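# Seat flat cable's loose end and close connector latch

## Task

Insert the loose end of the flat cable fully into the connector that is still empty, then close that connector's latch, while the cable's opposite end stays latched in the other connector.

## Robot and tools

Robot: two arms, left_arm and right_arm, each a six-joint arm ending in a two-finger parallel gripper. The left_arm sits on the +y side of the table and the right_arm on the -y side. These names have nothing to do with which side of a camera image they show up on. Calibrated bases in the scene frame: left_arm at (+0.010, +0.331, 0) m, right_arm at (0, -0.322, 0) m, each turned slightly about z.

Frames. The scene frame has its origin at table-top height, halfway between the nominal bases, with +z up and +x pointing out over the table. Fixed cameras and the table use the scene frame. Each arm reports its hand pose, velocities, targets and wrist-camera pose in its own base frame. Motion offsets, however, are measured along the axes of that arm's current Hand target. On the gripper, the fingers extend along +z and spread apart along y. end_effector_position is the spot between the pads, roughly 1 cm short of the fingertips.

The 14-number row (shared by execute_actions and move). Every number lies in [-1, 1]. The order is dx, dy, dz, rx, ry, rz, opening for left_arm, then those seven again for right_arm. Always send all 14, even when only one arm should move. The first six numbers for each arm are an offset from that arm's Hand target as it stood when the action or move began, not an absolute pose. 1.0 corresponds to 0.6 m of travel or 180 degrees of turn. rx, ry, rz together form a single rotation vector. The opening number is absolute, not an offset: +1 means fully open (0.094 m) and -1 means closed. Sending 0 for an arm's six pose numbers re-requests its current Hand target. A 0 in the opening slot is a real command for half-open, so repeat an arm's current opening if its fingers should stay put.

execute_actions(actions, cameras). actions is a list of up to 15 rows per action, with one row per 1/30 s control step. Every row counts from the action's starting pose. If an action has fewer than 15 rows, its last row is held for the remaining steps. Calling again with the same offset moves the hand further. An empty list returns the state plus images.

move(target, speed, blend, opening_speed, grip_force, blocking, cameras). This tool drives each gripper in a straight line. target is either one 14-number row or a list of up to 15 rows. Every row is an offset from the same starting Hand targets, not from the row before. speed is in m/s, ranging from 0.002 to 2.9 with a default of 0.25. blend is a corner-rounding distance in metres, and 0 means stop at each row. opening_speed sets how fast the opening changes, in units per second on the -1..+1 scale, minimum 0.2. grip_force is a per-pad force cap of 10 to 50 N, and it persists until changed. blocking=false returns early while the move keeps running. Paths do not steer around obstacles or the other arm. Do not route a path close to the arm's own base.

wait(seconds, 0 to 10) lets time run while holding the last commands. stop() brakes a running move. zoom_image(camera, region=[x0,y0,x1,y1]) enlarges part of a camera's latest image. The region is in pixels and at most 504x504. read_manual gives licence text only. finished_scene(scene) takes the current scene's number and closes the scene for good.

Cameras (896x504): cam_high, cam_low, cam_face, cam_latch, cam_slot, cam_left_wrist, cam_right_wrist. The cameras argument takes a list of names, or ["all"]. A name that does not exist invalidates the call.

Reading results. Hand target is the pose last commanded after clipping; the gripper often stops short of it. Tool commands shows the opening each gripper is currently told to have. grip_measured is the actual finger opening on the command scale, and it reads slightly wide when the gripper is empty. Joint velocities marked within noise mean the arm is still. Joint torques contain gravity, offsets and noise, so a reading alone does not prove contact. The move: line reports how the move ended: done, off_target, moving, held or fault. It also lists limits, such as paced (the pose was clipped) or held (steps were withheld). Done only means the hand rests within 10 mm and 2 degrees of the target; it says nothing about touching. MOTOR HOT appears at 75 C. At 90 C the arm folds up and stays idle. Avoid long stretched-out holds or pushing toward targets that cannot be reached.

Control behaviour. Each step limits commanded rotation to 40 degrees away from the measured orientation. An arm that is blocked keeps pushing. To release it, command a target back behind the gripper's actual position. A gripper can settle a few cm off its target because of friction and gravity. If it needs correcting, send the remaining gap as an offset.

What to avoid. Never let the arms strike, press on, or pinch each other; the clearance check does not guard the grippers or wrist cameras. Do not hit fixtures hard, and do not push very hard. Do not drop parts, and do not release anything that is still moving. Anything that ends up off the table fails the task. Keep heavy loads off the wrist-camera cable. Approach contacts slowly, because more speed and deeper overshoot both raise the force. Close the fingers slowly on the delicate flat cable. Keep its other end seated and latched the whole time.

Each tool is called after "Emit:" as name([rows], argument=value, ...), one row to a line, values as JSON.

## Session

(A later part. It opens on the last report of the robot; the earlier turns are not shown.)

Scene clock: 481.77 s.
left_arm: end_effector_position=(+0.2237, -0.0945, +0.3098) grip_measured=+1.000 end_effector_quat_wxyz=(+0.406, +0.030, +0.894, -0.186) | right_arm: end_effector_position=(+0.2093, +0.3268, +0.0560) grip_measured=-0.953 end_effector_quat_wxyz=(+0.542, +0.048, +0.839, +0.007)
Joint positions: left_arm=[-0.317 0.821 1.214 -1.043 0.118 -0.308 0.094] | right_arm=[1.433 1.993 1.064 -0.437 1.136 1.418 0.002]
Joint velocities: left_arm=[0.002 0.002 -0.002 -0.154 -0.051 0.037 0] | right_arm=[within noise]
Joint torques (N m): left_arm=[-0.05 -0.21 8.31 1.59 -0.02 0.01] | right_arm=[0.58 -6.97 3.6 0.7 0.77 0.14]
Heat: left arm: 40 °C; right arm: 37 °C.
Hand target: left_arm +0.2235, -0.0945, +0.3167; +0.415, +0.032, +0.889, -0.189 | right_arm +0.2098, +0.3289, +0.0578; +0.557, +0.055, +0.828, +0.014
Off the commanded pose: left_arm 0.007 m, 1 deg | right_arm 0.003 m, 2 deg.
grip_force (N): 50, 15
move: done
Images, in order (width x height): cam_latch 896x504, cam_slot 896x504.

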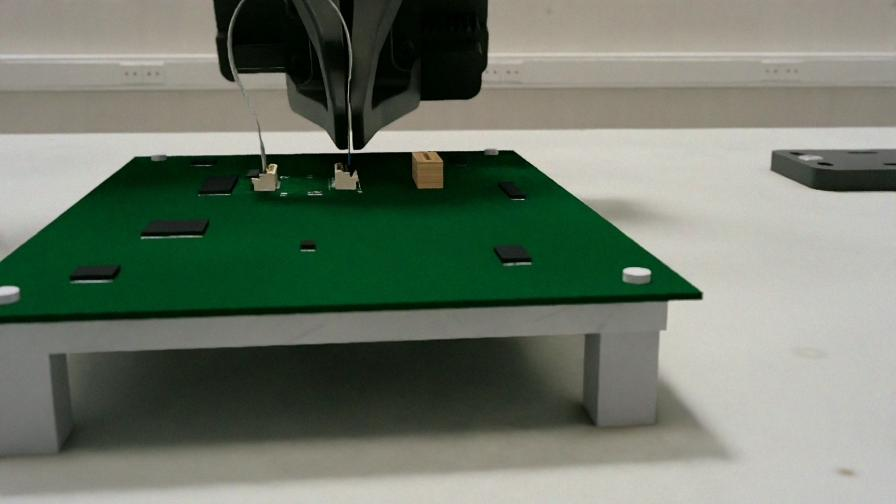

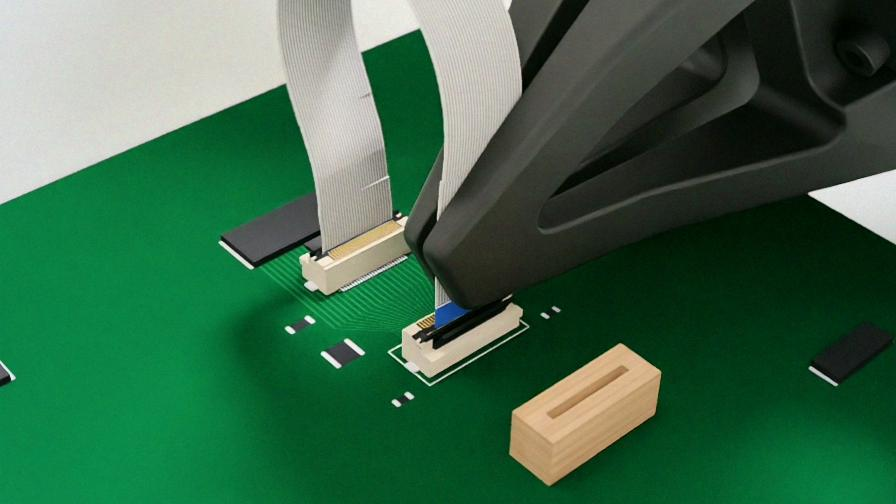

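Emit:
wait(seconds=0.1, cameras=["cam_latch","cam_slot"])

Emit:
zoom_image(camera="cam_latch", region=[300, 135, 372, 195])

Emit:
zoom_image(camera="cam_slot", region=[380, 240, 540, 390])

Scene clock: 484.83 s.
left_arm: end_effector_position=(+0.2237, -0.0945, +0.3098) grip_measured=+1.000 end_effector_quat_wxyz=(+0.406, +0.030, +0.894, -0.186) | right_arm: end_effector_position=(+0.2093, +0.3268, +0.0560) grip_measured=-0.953 end_effector_quat_wxyz=(+0.542, +0.048, +0.839, +0.008)
Joint positions: left_arm=[-0.317 0.821 1.214 -1.043 0.118 -0.308 0.094] | right_arm=[1.433 1.993 1.064 -0.437 1.136 1.418 0.002]
Joint torques (N m): left_arm=[0.16 -0.29 8.29 1.59 -0.05 0] | right_arm=[0.58 -6.95 3.62 0.69 0.77 0.15]
Heat: left arm: 40 °C; right arm: 36 °C.
Hand target: left_arm +0.2235, -0.0945, +0.3167; +0.415, +0.032, +0.889, -0.189 | right_arm +0.2098, +0.3289, +0.0578; +0.557, +0.056, +0.828, +0.014
Tool commands: left_gripper/opening=+1.0 right_gripper/opening=-0.955
Off the commanded pose: left_arm 0.007 m, 1 deg | right_arm 0.003 m, 2 deg.
grip_force (N): 50, 15
wait: 0.10 s; at rest from the start
Images, in order (width x height): cam_latch 896x504, cam_slot 896x504.

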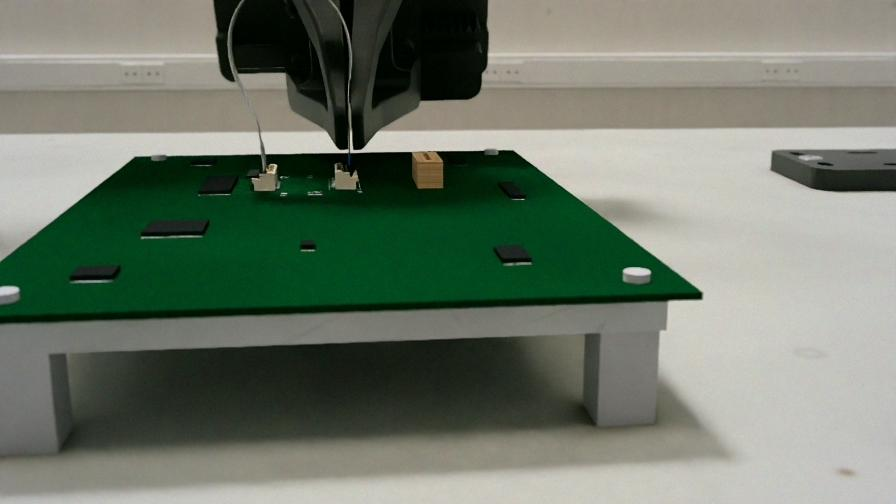

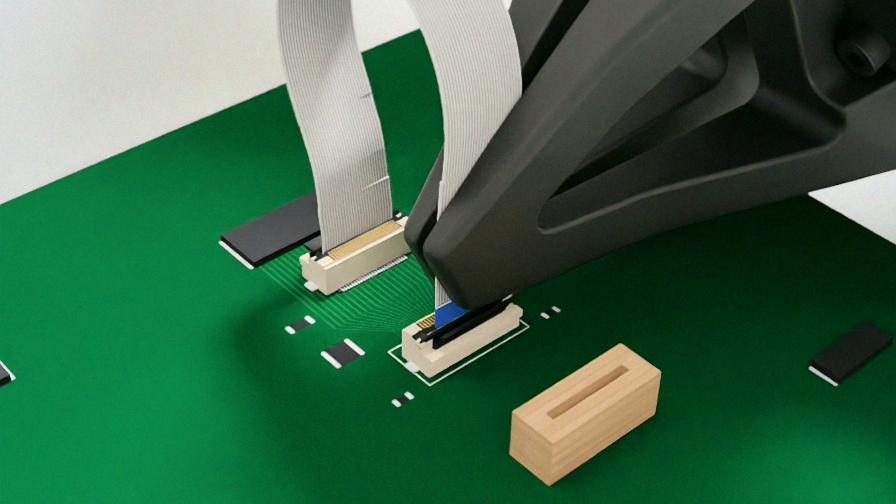

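Scaled by 7.000 from the camera's 896x504 image, which has a finer 1280x720 frame.

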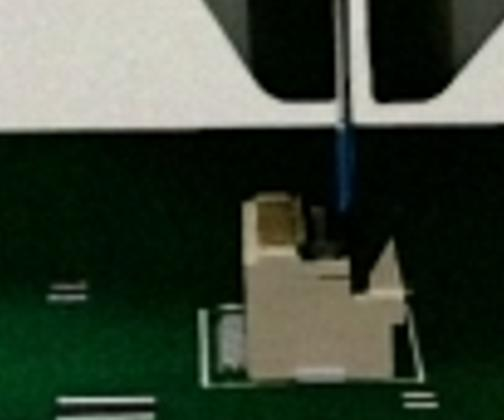

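Scaled by 3.150 from the camera's 896x504 image, which has a finer 1280x720 frame.

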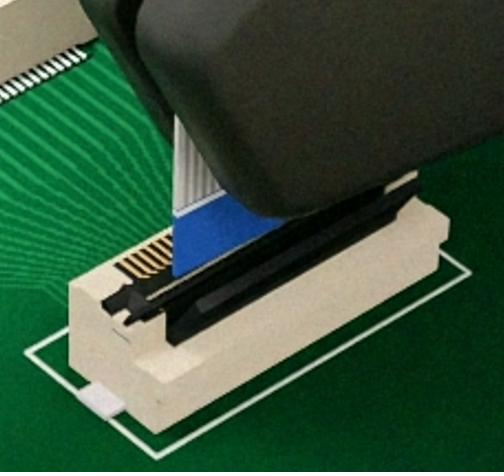

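Emit:
move(target=[0,0,0,0,0,0,1,-0.0037,0.0008,0.0092,0,0,-0.011,-0.955], speed=0.03, cameras=["cam_latch","cam_slot"])

Emit:
zoom_image(camera="cam_latch", region=[300, 135, 372, 195])

Emit:
zoom_image(camera="cam_slot", region=[380, 240, 540, 390])

Scene clock: 489.20 s.
left_arm: end_effector_position=(+0.2237, -0.0945, +0.3098) grip_measured=+1.000 end_effector_quat_wxyz=(+0.406, +0.030, +0.894, -0.186) | right_arm: end_effector_position=(+0.2112, +0.3317, +0.0573) grip_measured=-0.953 end_effector_quat_wxyz=(+0.544, +0.034, +0.838, +0.006)
Joint positions: left_arm=[-0.317 0.821 1.214 -1.043 0.118 -0.308 0.094] | right_arm=[1.43 1.993 1.064 -0.397 1.136 1.353 0.002]
Joint torques (N m): left_arm=[0.09 -0.27 8.24 1.57 -0.05 -0.03] | right_arm=[-0.61 -7.21 3.06 0.75 0.74 0.04]
Heat: left arm: 40 °C; right arm: 36 °C.
Hand target: left_arm +0.2235, -0.0945, +0.3167; +0.415, +0.032, +0.889, -0.189 | right_arm +0.2159, +0.3289, +0.0578; +0.557, +0.041, +0.829, +0.005
Off the commanded pose: left_arm 0.007 m, 1 deg | right_arm 0.005 m, 2 deg.
grip_force (N): 50, 15
move: done
Images, in order (width x height): cam_latch 896x504, cam_slot 896x504.

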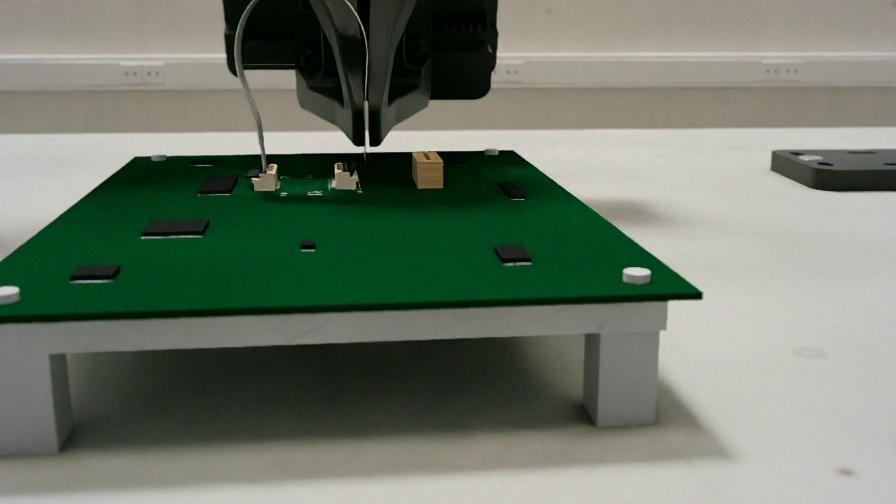

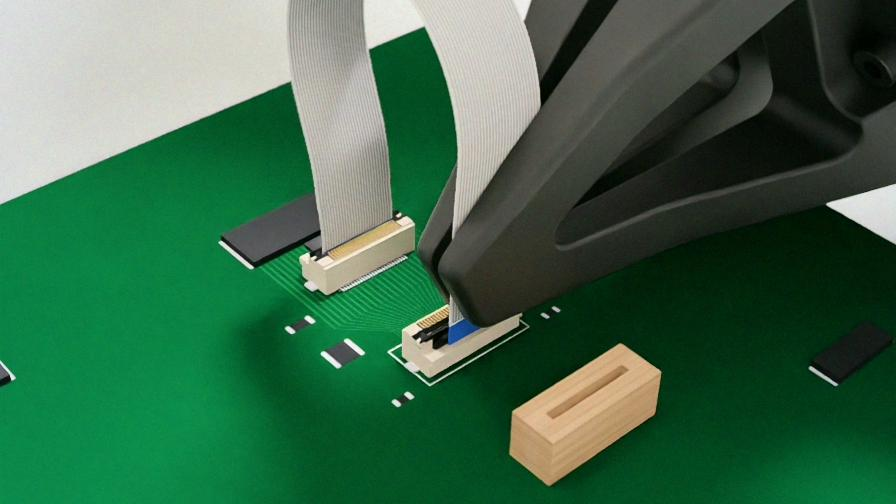

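Scaled by 7.000 from the camera's 896x504 image, which has a finer 1280x720 frame.

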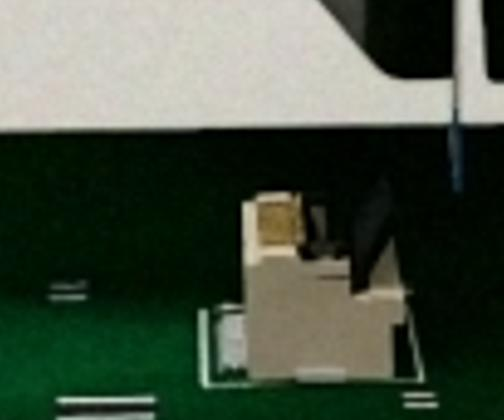

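Scaled by 3.150 from the camera's 896x504 image, which has a finer 1280x720 frame.

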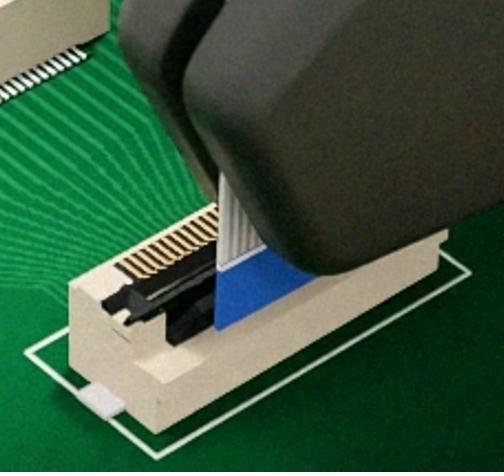

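Emit:
move(target=[0,0,0,0,0,0,1,-0.0317,0.0102,-0.0135,0,0,0,-0.955], speed=0.05)

Scene clock: 495.83 s.
left_arm: end_effector_position=(+0.2237, -0.0945, +0.3098) grip_measured=+1.000 end_effector_quat_wxyz=(+0.406, +0.030, +0.894, -0.186) | right_arm: end_effector_position=(+0.2111, +0.3307, +0.0603) grip_measured=-0.953 end_effector_quat_wxyz=(+0.543, +0.024, +0.840, -0.007)
Joint positions: left_arm=[-0.317 0.821 1.214 -1.043 0.118 -0.308 0.094] | right_arm=[1.43 1.993 1.084 -0.447 1.136 1.351 0.002]
Joint torques (N m): left_arm=[0.1 -0.23 8.17 1.61 -0.04 0.02] | right_arm=[-0.46 -9.89 5.39 0.42 0.75 0.07]
Heat: left arm: 40 °C; right arm: 35 °C.
Hand target: left_arm +0.2235, -0.0945, +0.3167; +0.415, +0.032, +0.889, -0.189 | right_arm +0.2160, +0.3339, +0.0788; +0.557, +0.041, +0.829, +0.005
Off the commanded pose: left_arm 0.007 m, 1 deg | right_arm 0.019 m, 3 deg.
grip_force (N): 50, 15
move: off_target (right_arm)

Emit:
move(target=[0,0,0,0,0,0,1,-0.001,-0.014,0.0005,0,0,0,-0.955], speed=0.03, cameras=["cam_latch","cam_slot"])

Emit:
zoom_image(camera="cam_latch", region=[300, 135, 372, 195])

Emit:
zoom_image(camera="cam_slot", region=[380, 240, 540, 390])

Scene clock: 498.27 s.
left_arm: end_effector_position=(+0.2237, -0.0945, +0.3098) grip_measured=+1.000 end_effector_quat_wxyz=(+0.406, +0.030, +0.894, -0.186) | right_arm: end_effector_position=(+0.2106, +0.3275, +0.0613) grip_measured=-0.953 end_effector_quat_wxyz=(+0.542, +0.023, +0.840, -0.009)
Joint positions: left_arm=[-0.317 0.821 1.214 -1.043 0.118 -0.308 0.094] | right_arm=[1.43 1.981 1.071 -0.447 1.136 1.347 0.002]
Joint torques (N m): left_arm=[0.06 -0.28 8.2 1.58 -0.03 0.04] | right_arm=[-0.77 -10.88 3.28 0.57 0.74 0.03]
Heat: left arm: 40 °C; right arm: 35 °C.
Hand target: left_arm +0.2235, -0.0945, +0.3167; +0.415, +0.032, +0.889, -0.189 | right_arm +0.2159, +0.3255, +0.0787; +0.557, +0.041, +0.829, +0.004
Off the commanded pose: left_arm 0.007 m, 1 deg | right_arm 0.018 m, 3 deg.
grip_force (N): 50, 15
move: off_target (right_arm)
Images, in order (width x height): cam_latch 896x504, cam_slot 896x504.

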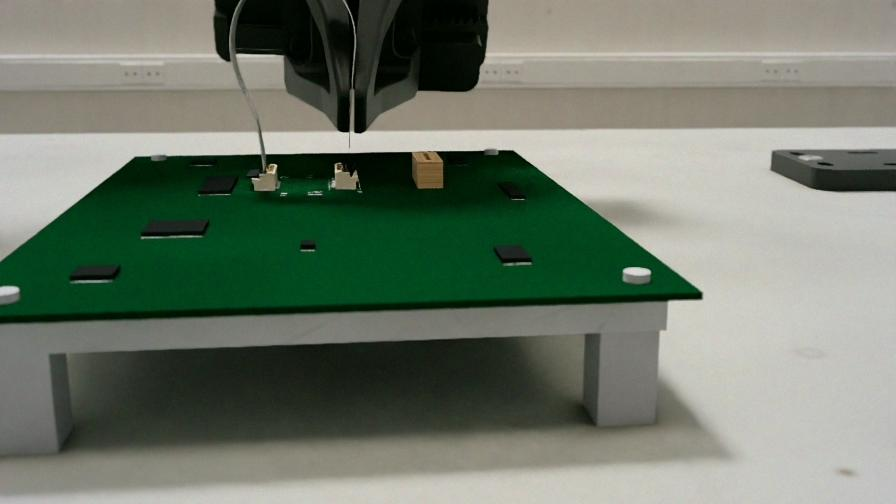

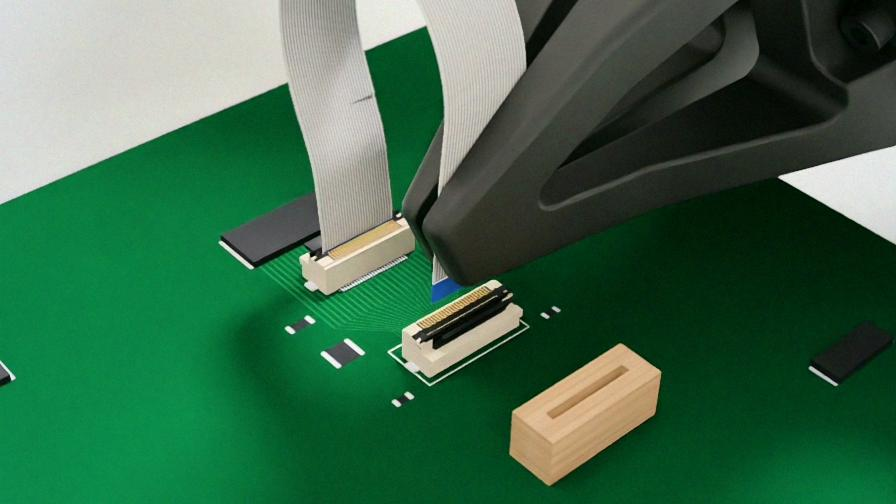

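Scaled by 7.000 from the camera's 896x504 image, which has a finer 1280x720 frame.

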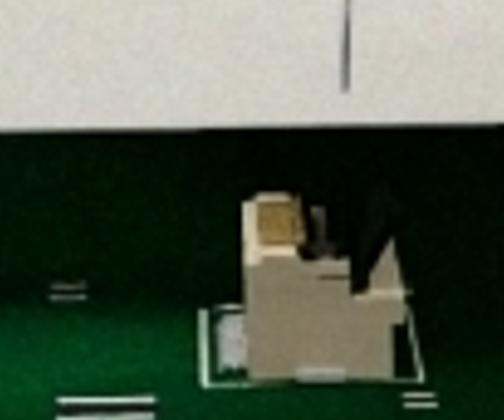

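Scaled by 3.150 from the camera's 896x504 image, which has a finer 1280x720 frame.

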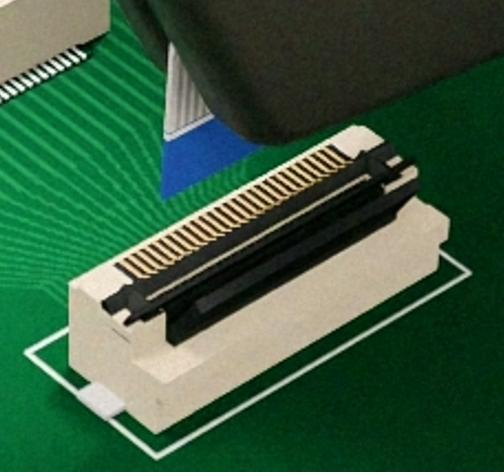

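Emit:
move(target=[0,0,0,0,0,0,1,0.0147,0.0002,0.0024,0,0,0,-0.955], speed=0.03)

Emit:
move(target=[0,0,0,0,0,0,1,0.0046,-0.0005,0.0019,0,0,0,-0.955], speed=0.03)

Scene clock: 502.60 s.
left_arm: end_effector_position=(+0.2237, -0.0945, +0.3098) grip_measured=+1.000 end_effector_quat_wxyz=(+0.406, +0.030, +0.894, -0.186) | right_arm: end_effector_position=(+0.2104, +0.3258, +0.0600) grip_measured=-0.953 end_effector_quat_wxyz=(+0.542, +0.023, +0.840, -0.010)
Joint positions: left_arm=[-0.317 0.821 1.214 -1.043 0.118 -0.308 0.094] | right_arm=[1.43 1.981 1.065 -0.447 1.136 1.352 0.002]
Joint torques (N m): left_arm=[0.06 -0.29 8.44 1.58 0 0.02] | right_arm=[-0.24 -9.03 3.26 0.69 0.75 0.16]
Heat: left arm: 40 °C; right arm: 35 °C.
Hand target: left_arm +0.2235, -0.0945, +0.3167; +0.415, +0.032, +0.889, -0.189 | right_arm +0.2140, +0.3262, +0.0700; +0.557, +0.041, +0.829, +0.004
Off the commanded pose: left_arm 0.007 m, 1 deg | right_arm 0.011 m, 3 deg.
grip_force (N): 50, 15
move: off_target (right_arm)

Scene clock: 503.53 s.
left_arm: end_effector_position=(+0.2237, -0.0945, +0.3098) grip_measured=+1.000 end_effector_quat_wxyz=(+0.406, +0.030, +0.894, -0.186) | right_arm: end_effector_position=(+0.2104, +0.3259, +0.0593) grip_measured=-0.953 end_effector_quat_wxyz=(+0.543, +0.025, +0.840, -0.007)
Joint positions: left_arm=[-0.317 0.821 1.214 -1.043 0.118 -0.308 0.094] | right_arm=[1.43 1.981 1.061 -0.437 1.136 1.353 0.002]
Joint torques (N m): left_arm=[0.09 -0.12 8.21 1.58 0 -0.02] | right_arm=[-0.24 -8.51 3.25 0.69 0.75 0.13]
Heat: left arm: 40 °C; right arm: 35 °C.
Hand target: left_arm +0.2235, -0.0945, +0.3167; +0.415, +0.032, +0.889, -0.189 | right_arm +0.2139, +0.3260, +0.0670; +0.557, +0.041, +0.829, +0.004
Off the commanded pose: left_arm 0.007 m, 1 deg | right_arm 0.009 m, 3 deg.
grip_force (N): 50, 15
move: off_target (right_arm)

Emit:
move(target=[0,0,0,0,0,0,1,0.0042,0.0039,0.0014,0,0,0.008,-0.955], speed=0.03, cameras=["cam_latch","cam_slot"])

Emit:
zoom_image(camera="cam_latch", region=[300, 135, 372, 195])

Emit:
zoom_image(camera="cam_slot", region=[380, 240, 540, 390])

Scene clock: 505.90 s.
left_arm: end_effector_position=(+0.2237, -0.0945, +0.3098) grip_measured=+1.000 end_effector_quat_wxyz=(+0.406, +0.030, +0.894, -0.186) | right_arm: end_effector_position=(+0.2105, +0.3266, +0.0594) grip_measured=-0.953 end_effector_quat_wxyz=(+0.543, +0.037, +0.839, +0.002)
Joint positions: left_arm=[-0.317 0.821 1.214 -1.043 0.118 -0.308 0.094] | right_arm=[1.43 1.981 1.061 -0.432 1.136 1.378 0.002]
Joint torques (N m): left_arm=[0.09 -0.12 8.2 1.55 -0.02 0.04] | right_arm=[-0.14 -7.56 3.88 0.71 0.74 0.15]
Heat: left arm: 40 °C; right arm: 35 °C.
Hand target: left_arm +0.2235, -0.0945, +0.3167; +0.415, +0.032, +0.889, -0.189 | right_arm +0.2139, +0.3285, +0.0645; +0.557, +0.052, +0.829, +0.011
Off the commanded pose: left_arm 0.007 m, 1 deg | right_arm 0.006 m, 3 deg.
grip_force (N): 50, 15
move: off_target (right_arm)
Images, in order (width x height): cam_latch 896x504, cam_slot 896x504.

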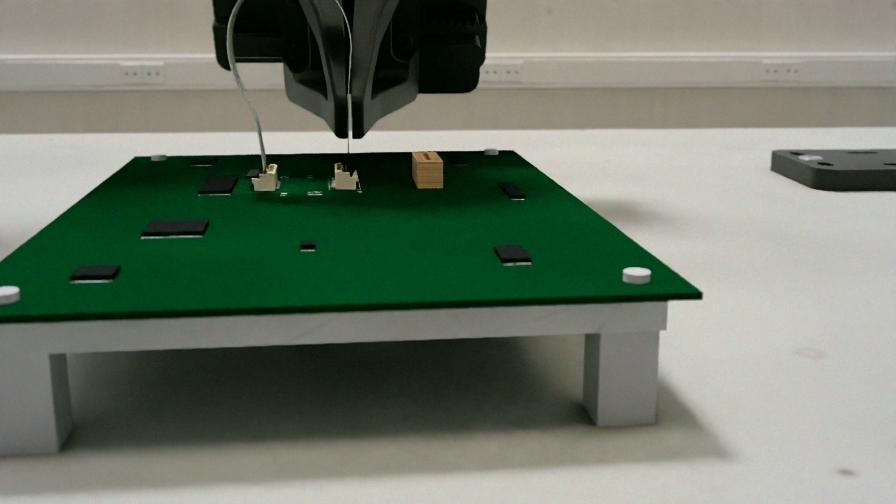

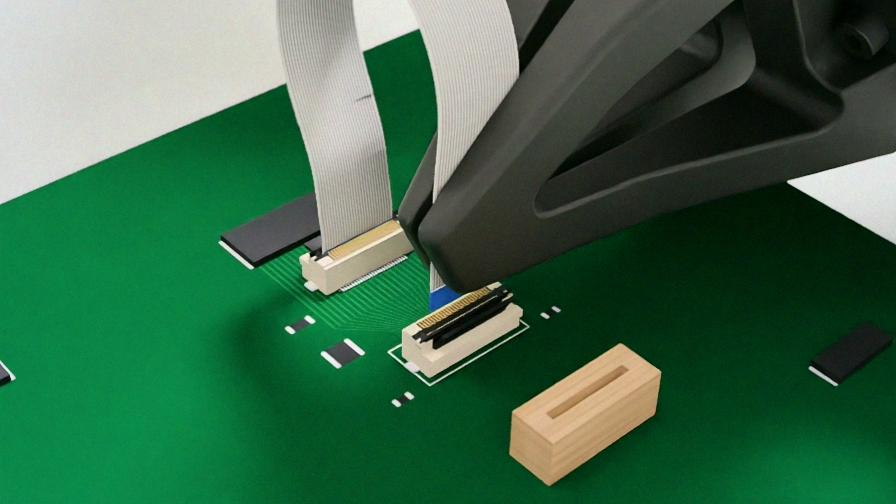

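Scaled by 7.000 from the camera's 896x504 image, which has a finer 1280x720 frame.

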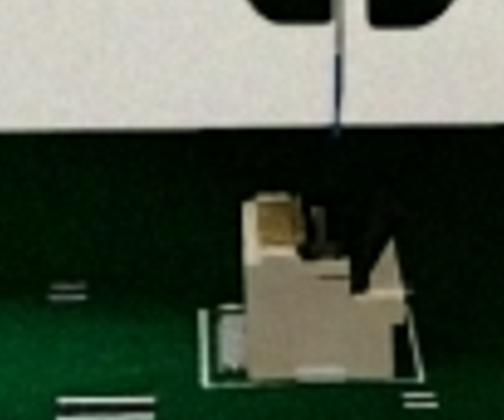

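Scaled by 3.150 from the camera's 896x504 image, which has a finer 1280x720 frame.

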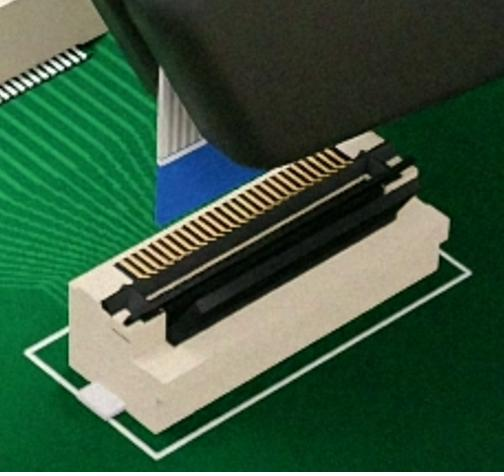

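Emit:
move(target=[0,0,0,0,0,0,1,0.0031,-0.0003,0.0013,0,0,0,-0.955], speed=0.03)

Emit:
move(target=[0,0,0,0,0,0,1,0.0023,-0.0002,0.0009,0,0,0,-0.955], speed=0.03, cameras=["cam_latch"])

Emit:
zoom_image(camera="cam_latch", region=[300, 135, 372, 195])

Scene clock: 507.83 s.
left_arm: end_effector_position=(+0.2237, -0.0945, +0.3098) grip_measured=+1.000 end_effector_quat_wxyz=(+0.406, +0.030, +0.894, -0.186) | right_arm: end_effector_position=(+0.2107, +0.3276, +0.0596) grip_measured=-0.953 end_effector_quat_wxyz=(+0.543, +0.039, +0.839, +0.005)
Joint positions: left_arm=[-0.317 0.821 1.214 -1.043 0.118 -0.308 0.094] | right_arm=[1.43 1.981 1.061 -0.425 1.136 1.38 0.002]
Joint torques (N m): left_arm=[0.06 -0.46 8.24 1.59 -0.02 0.02] | right_arm=[-0.14 -7.21 3.7 0.71 0.75 0.13]
Heat: left arm: 40 °C; right arm: 35 °C.
Hand target: left_arm +0.2235, -0.0945, +0.3167; +0.415, +0.032, +0.889, -0.189 | right_arm +0.2139, +0.3284, +0.0625; +0.557, +0.052, +0.829, +0.011
Off the commanded pose: left_arm 0.007 m, 1 deg | right_arm 0.004 m, 3 deg.
grip_force (N): 50, 15
move: off_target (right_arm)

Scene clock: 508.53 s.
left_arm: end_effector_position=(+0.2237, -0.0945, +0.3098) grip_measured=+1.000 end_effector_quat_wxyz=(+0.406, +0.030, +0.894, -0.186) | right_arm: end_effector_position=(+0.2108, +0.3284, +0.0598) grip_measured=-0.953 end_effector_quat_wxyz=(+0.543, +0.041, +0.839, +0.008)
Joint positions: left_arm=[-0.317 0.821 1.214 -1.043 0.118 -0.308 0.094] | right_arm=[1.43 1.981 1.061 -0.419 1.136 1.38 0.002]
Joint torques (N m): left_arm=[0.09 -0.21 8.16 1.6 -0.01 0.02] | right_arm=[-0.14 -6.94 3.56 0.74 0.74 0.13]
Heat: left arm: 40 °C; right arm: 35 °C.
Hand target: left_arm +0.2235, -0.0945, +0.3167; +0.415, +0.032, +0.889, -0.189 | right_arm +0.2139, +0.3285, +0.0610; +0.557, +0.052, +0.829, +0.011
Off the commanded pose: left_arm 0.007 m, 1 deg | right_arm 0.003 m, 2 deg.
grip_force (N): 50, 15
move: done
Images, in order (width x height): cam_latch 896x504.

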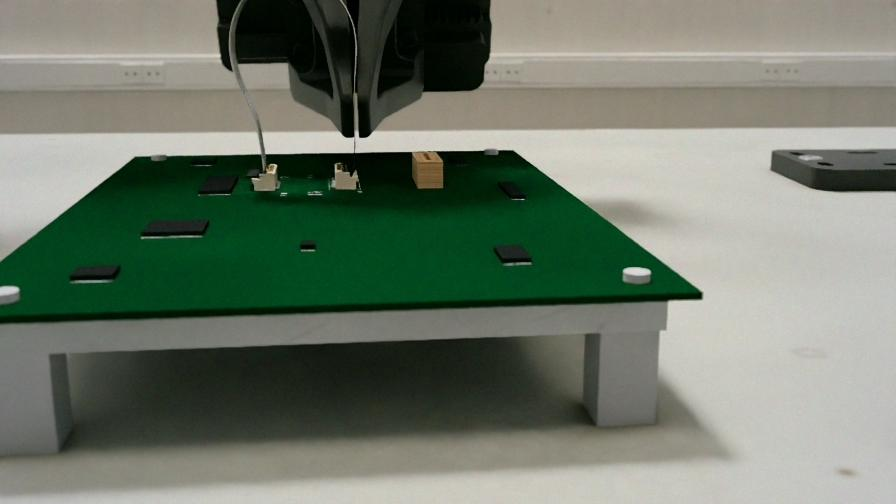

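Scaled by 7.000 from the camera's 896x504 image, which has a finer 1280x720 frame.

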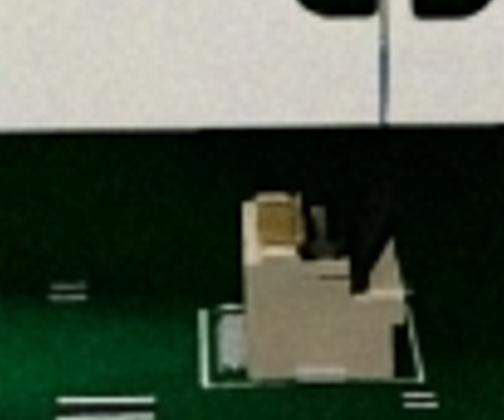

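Emit:
move(target=[0,0,0,0,0,0,1,0.0012,-0.0035,0.0008,0,0,-0.015,-0.955], speed=0.03, cameras=["cam_latch","cam_slot"])

Emit:
zoom_image(camera="cam_latch", region=[300, 135, 372, 195])

Emit:
zoom_image(camera="cam_slot", region=[380, 240, 540, 390])

Scene clock: 515.77 s.
left_arm: end_effector_position=(+0.2237, -0.0945, +0.3098) grip_measured=+1.000 end_effector_quat_wxyz=(+0.406, +0.030, +0.894, -0.186) | right_arm: end_effector_position=(+0.2107, +0.3276, +0.0587) grip_measured=-0.953 end_effector_quat_wxyz=(+0.543, +0.025, +0.839, -0.002)
Joint positions: left_arm=[-0.317 0.821 1.214 -1.043 0.118 -0.308 0.094] | right_arm=[1.43 1.981 1.055 -0.412 1.136 1.342 0.002]
Joint torques (N m): left_arm=[0.12 -0.13 8.28 1.56 -0.02 0.02] | right_arm=[-0.2 -7.16 3.25 0.73 0.74 0.04]
Heat: left arm: 40 °C; right arm: 34 °C.
Hand target: left_arm +0.2235, -0.0945, +0.3167; +0.415, +0.032, +0.889, -0.189 | right_arm +0.2139, +0.3265, +0.0600; +0.557, +0.032, +0.830, -0.002
Off the commanded pose: left_arm 0.007 m, 1 deg | right_arm 0.004 m, 2 deg.
grip_force (N): 50, 15
move: done
Images, in order (width x height): cam_latch 896x504, cam_slot 896x504.

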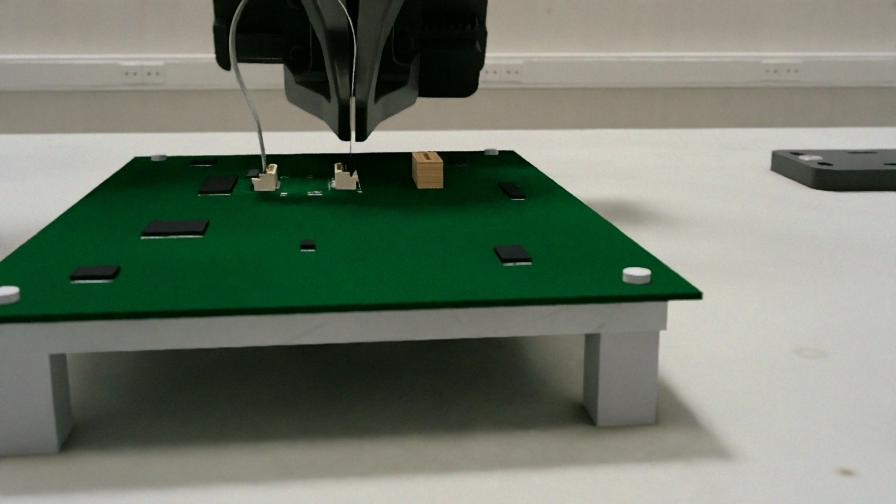

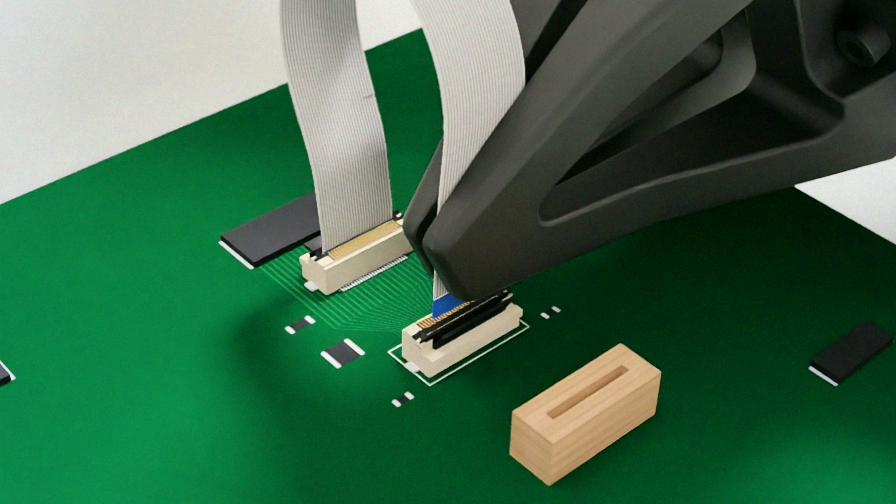

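Scaled by 7.000 from the camera's 896x504 image, which has a finer 1280x720 frame.

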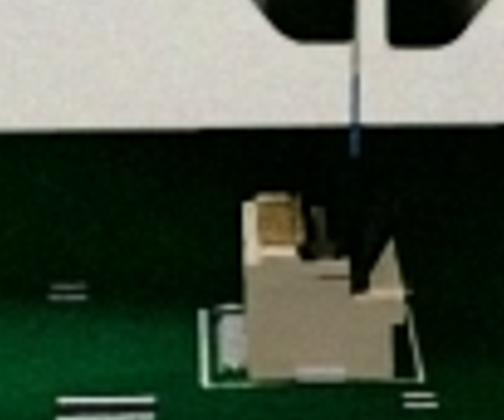

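Scaled by 3.150 from the camera's 896x504 image, which has a finer 1280x720 frame.

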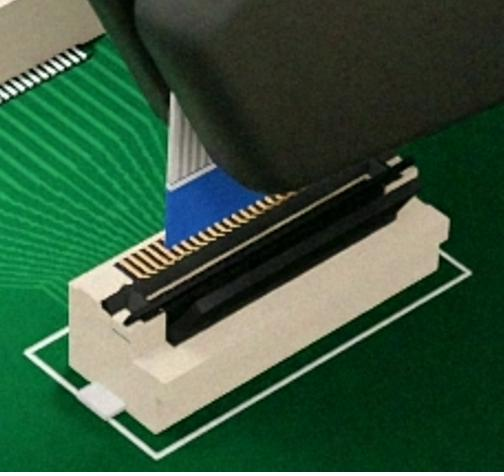

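Emit:
move(target=[0,0,0,0,0,0,1,0.0014,-0.0033,0.0006,0,0,0,-0.955], speed=0.03, cameras=["cam_latch","cam_slot"])

Emit:
zoom_image(camera="cam_latch", region=[300, 135, 372, 195])

Emit:
zoom_image(camera="cam_slot", region=[380, 240, 540, 390])

Scene clock: 517.87 s.
left_arm: end_effector_position=(+0.2237, -0.0945, +0.3098) grip_measured=+1.000 end_effector_quat_wxyz=(+0.406, +0.030, +0.894, -0.186) | right_arm: end_effector_position=(+0.2104, +0.3256, +0.0565) grip_measured=-0.953 end_effector_quat_wxyz=(+0.543, +0.024, +0.839, -0.004)
Joint positions: left_arm=[-0.317 0.821 1.214 -1.043 0.118 -0.308 0.094] | right_arm=[1.43 1.981 1.044 -0.404 1.136 1.34 0.002]
Joint torques (N m): left_arm=[0.09 -0.2 8.4 1.59 -0.05 0.03] | right_arm=[-0.28 -7.38 3.19 0.73 0.75 0.04]
Heat: left arm: 40 °C; right arm: 34 °C.
Hand target: left_arm +0.2235, -0.0945, +0.3167; +0.415, +0.032, +0.889, -0.189 | right_arm +0.2139, +0.3246, +0.0591; +0.557, +0.032, +0.830, -0.002
Off the commanded pose: left_arm 0.007 m, 1 deg | right_arm 0.004 m, 2 deg.
grip_force (N): 50, 15
move: done
Images, in order (width x height): cam_latch 896x504, cam_slot 896x504.

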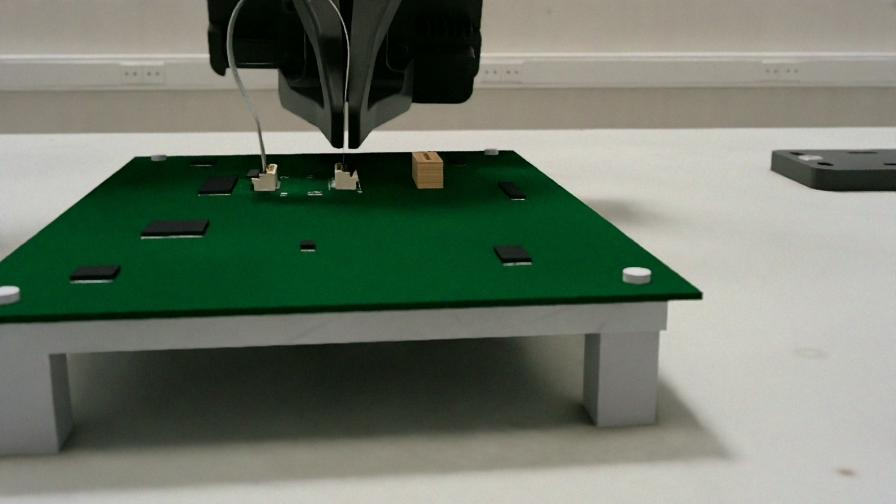

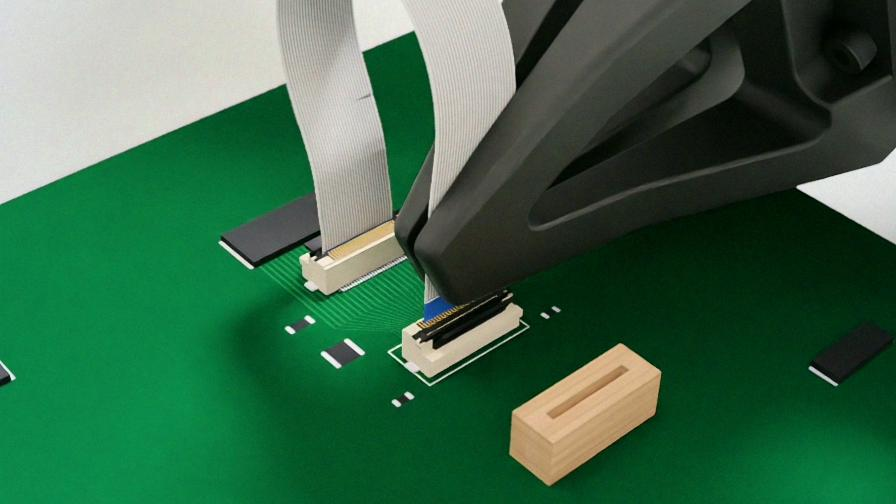

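Scaled by 7.000 from the camera's 896x504 image, which has a finer 1280x720 frame.

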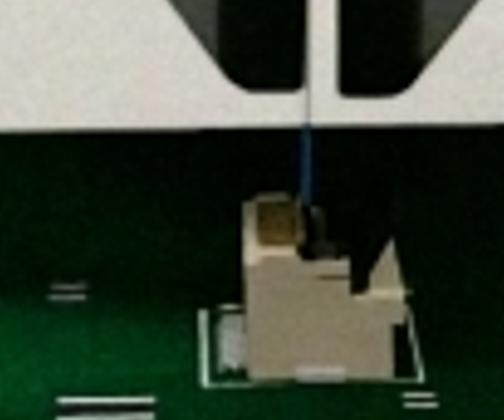

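Scaled by 3.150 from the camera's 896x504 image, which has a finer 1280x720 frame.

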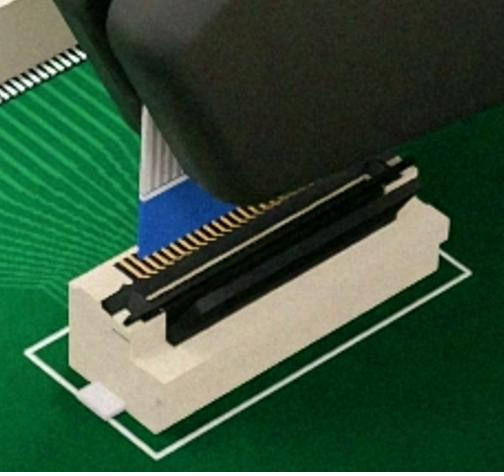

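Emit:
move(target=[0,0,0,0,0,0,1,0.0031,0.0015,0.0012,0,0,0.012,-0.955], speed=0.03, cameras=["cam_latch","cam_slot"])

Emit:
zoom_image(camera="cam_latch", region=[300, 135, 372, 195])

Emit:
zoom_image(camera="cam_slot", region=[380, 240, 540, 390])

Scene clock: 520.40 s.
left_arm: end_effector_position=(+0.2237, -0.0945, +0.3098) grip_measured=+1.000 end_effector_quat_wxyz=(+0.406, +0.030, +0.894, -0.186) | right_arm: end_effector_position=(+0.2105, +0.3267, +0.0568) grip_measured=-0.953 end_effector_quat_wxyz=(+0.544, +0.037, +0.839, +0.007)
Joint positions: left_arm=[-0.317 0.821 1.214 -1.043 0.118 -0.308 0.094] | right_arm=[1.43 1.981 1.044 -0.396 1.136 1.366 0.002]
Joint torques (N m): left_arm=[0.21 -0.17 8.21 1.55 -0.03 0] | right_arm=[-0.24 -6.86 3.3 0.74 0.74 0.11]
Heat: left arm: 40 °C; right arm: 34 °C.
Hand target: left_arm +0.2235, -0.0945, +0.3167; +0.415, +0.032, +0.889, -0.189 | right_arm +0.2139, +0.3255, +0.0571; +0.557, +0.048, +0.829, +0.009
Off the commanded pose: left_arm 0.007 m, 1 deg | right_arm 0.004 m, 2 deg.
grip_force (N): 50, 15
move: done
Images, in order (width x height): cam_latch 896x504, cam_slot 896x504.

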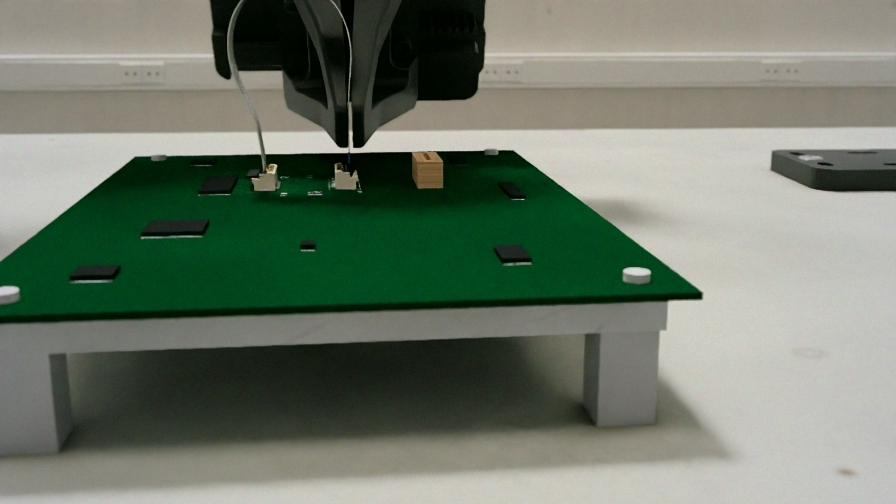

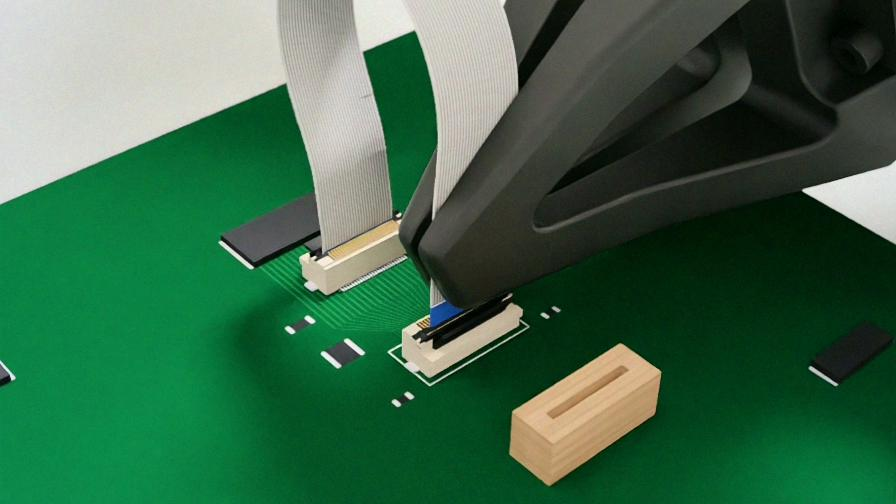

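Scaled by 7.000 from the camera's 896x504 image, which has a finer 1280x720 frame.

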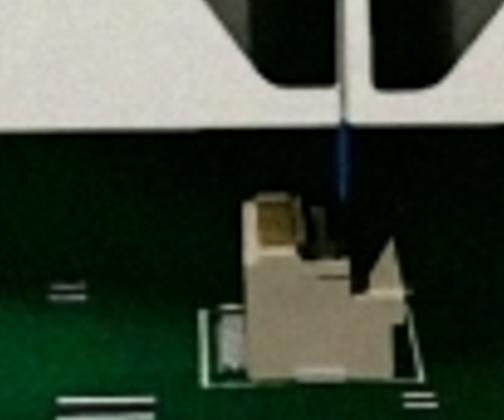

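Scaled by 3.150 from the camera's 896x504 image, which has a finer 1280x720 frame.

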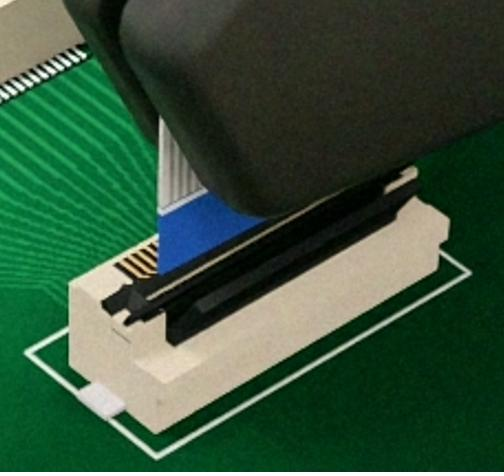

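Emit:
move(target=[0,0,0,0,0,0,1,0.0014,-0.0019,0.0007,0,0,0,-0.955], speed=0.03, cameras=["cam_latch","cam_slot"])

Emit:
zoom_image(camera="cam_latch", region=[300, 135, 372, 195])

Emit:
zoom_image(camera="cam_slot", region=[380, 240, 540, 390])

Scene clock: 522.53 s.
left_arm: end_effector_position=(+0.2237, -0.0945, +0.3098) grip_measured=+1.000 end_effector_quat_wxyz=(+0.406, +0.030, +0.894, -0.186) | right_arm: end_effector_position=(+0.2104, +0.3259, +0.0558) grip_measured=-0.953 end_effector_quat_wxyz=(+0.544, +0.037, +0.838, +0.007)
Joint positions: left_arm=[-0.317 0.821 1.214 -1.043 0.118 -0.308 0.094] | right_arm=[1.43 1.981 1.039 -0.39 1.136 1.367 0.002]
Joint torques (N m): left_arm=[-0.03 -0.28 8.31 1.6 -0.04 0.03] | right_arm=[-0.28 -6.87 3.19 0.75 0.75 0.13]
Heat: left arm: 40 °C; right arm: 34 °C.
Hand target: left_arm +0.2235, -0.0945, +0.3167; +0.415, +0.032, +0.889, -0.189 | right_arm +0.2139, +0.3244, +0.0561; +0.557, +0.048, +0.829, +0.009
Off the commanded pose: left_arm 0.007 m, 1 deg | right_arm 0.004 m, 2 deg.
grip_force (N): 50, 15
move: done
Images, in order (width x height): cam_latch 896x504, cam_slot 896x504.

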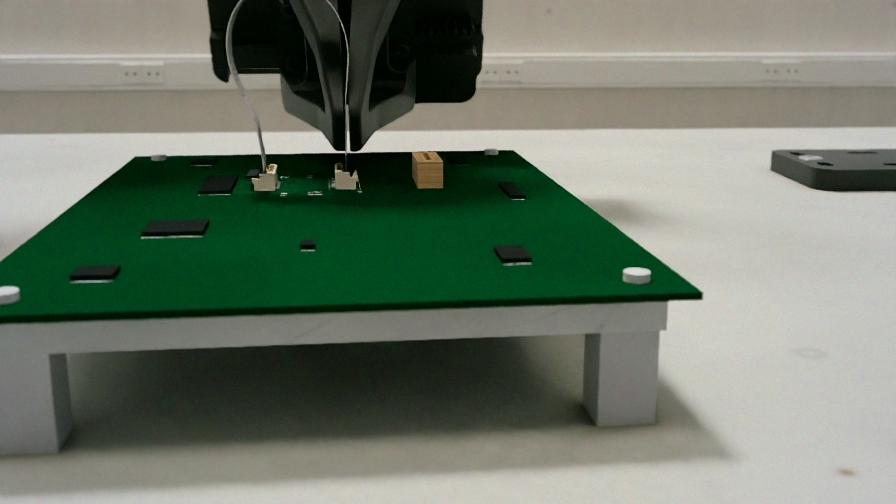

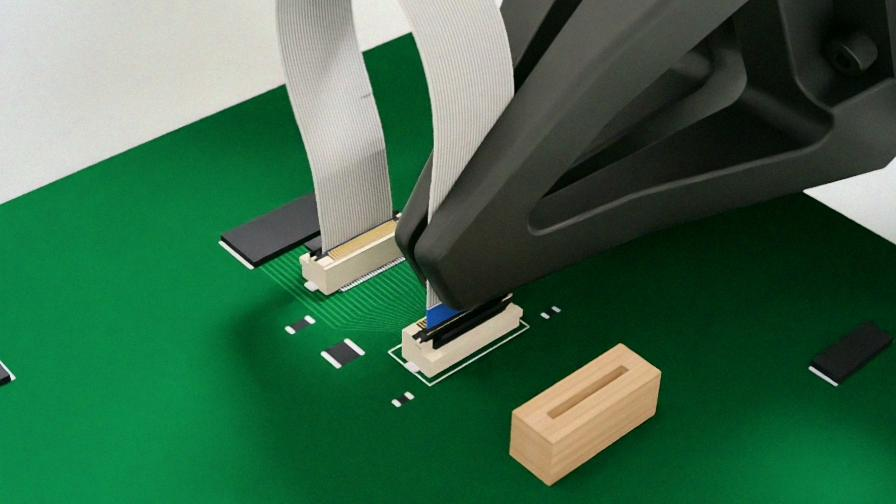

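Scaled by 7.000 from the camera's 896x504 image, which has a finer 1280x720 frame.

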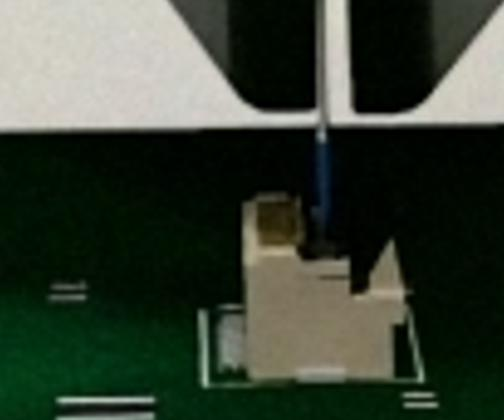

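Scaled by 3.150 from the camera's 896x504 image, which has a finer 1280x720 frame.

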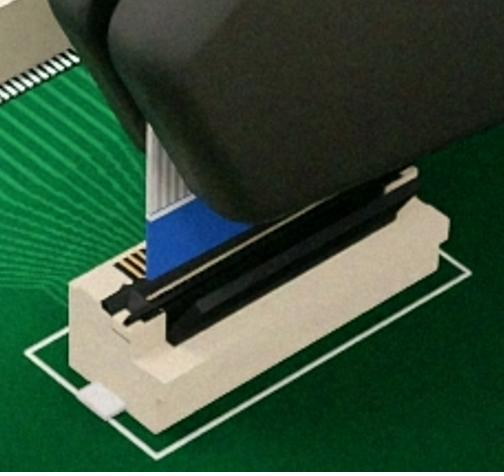

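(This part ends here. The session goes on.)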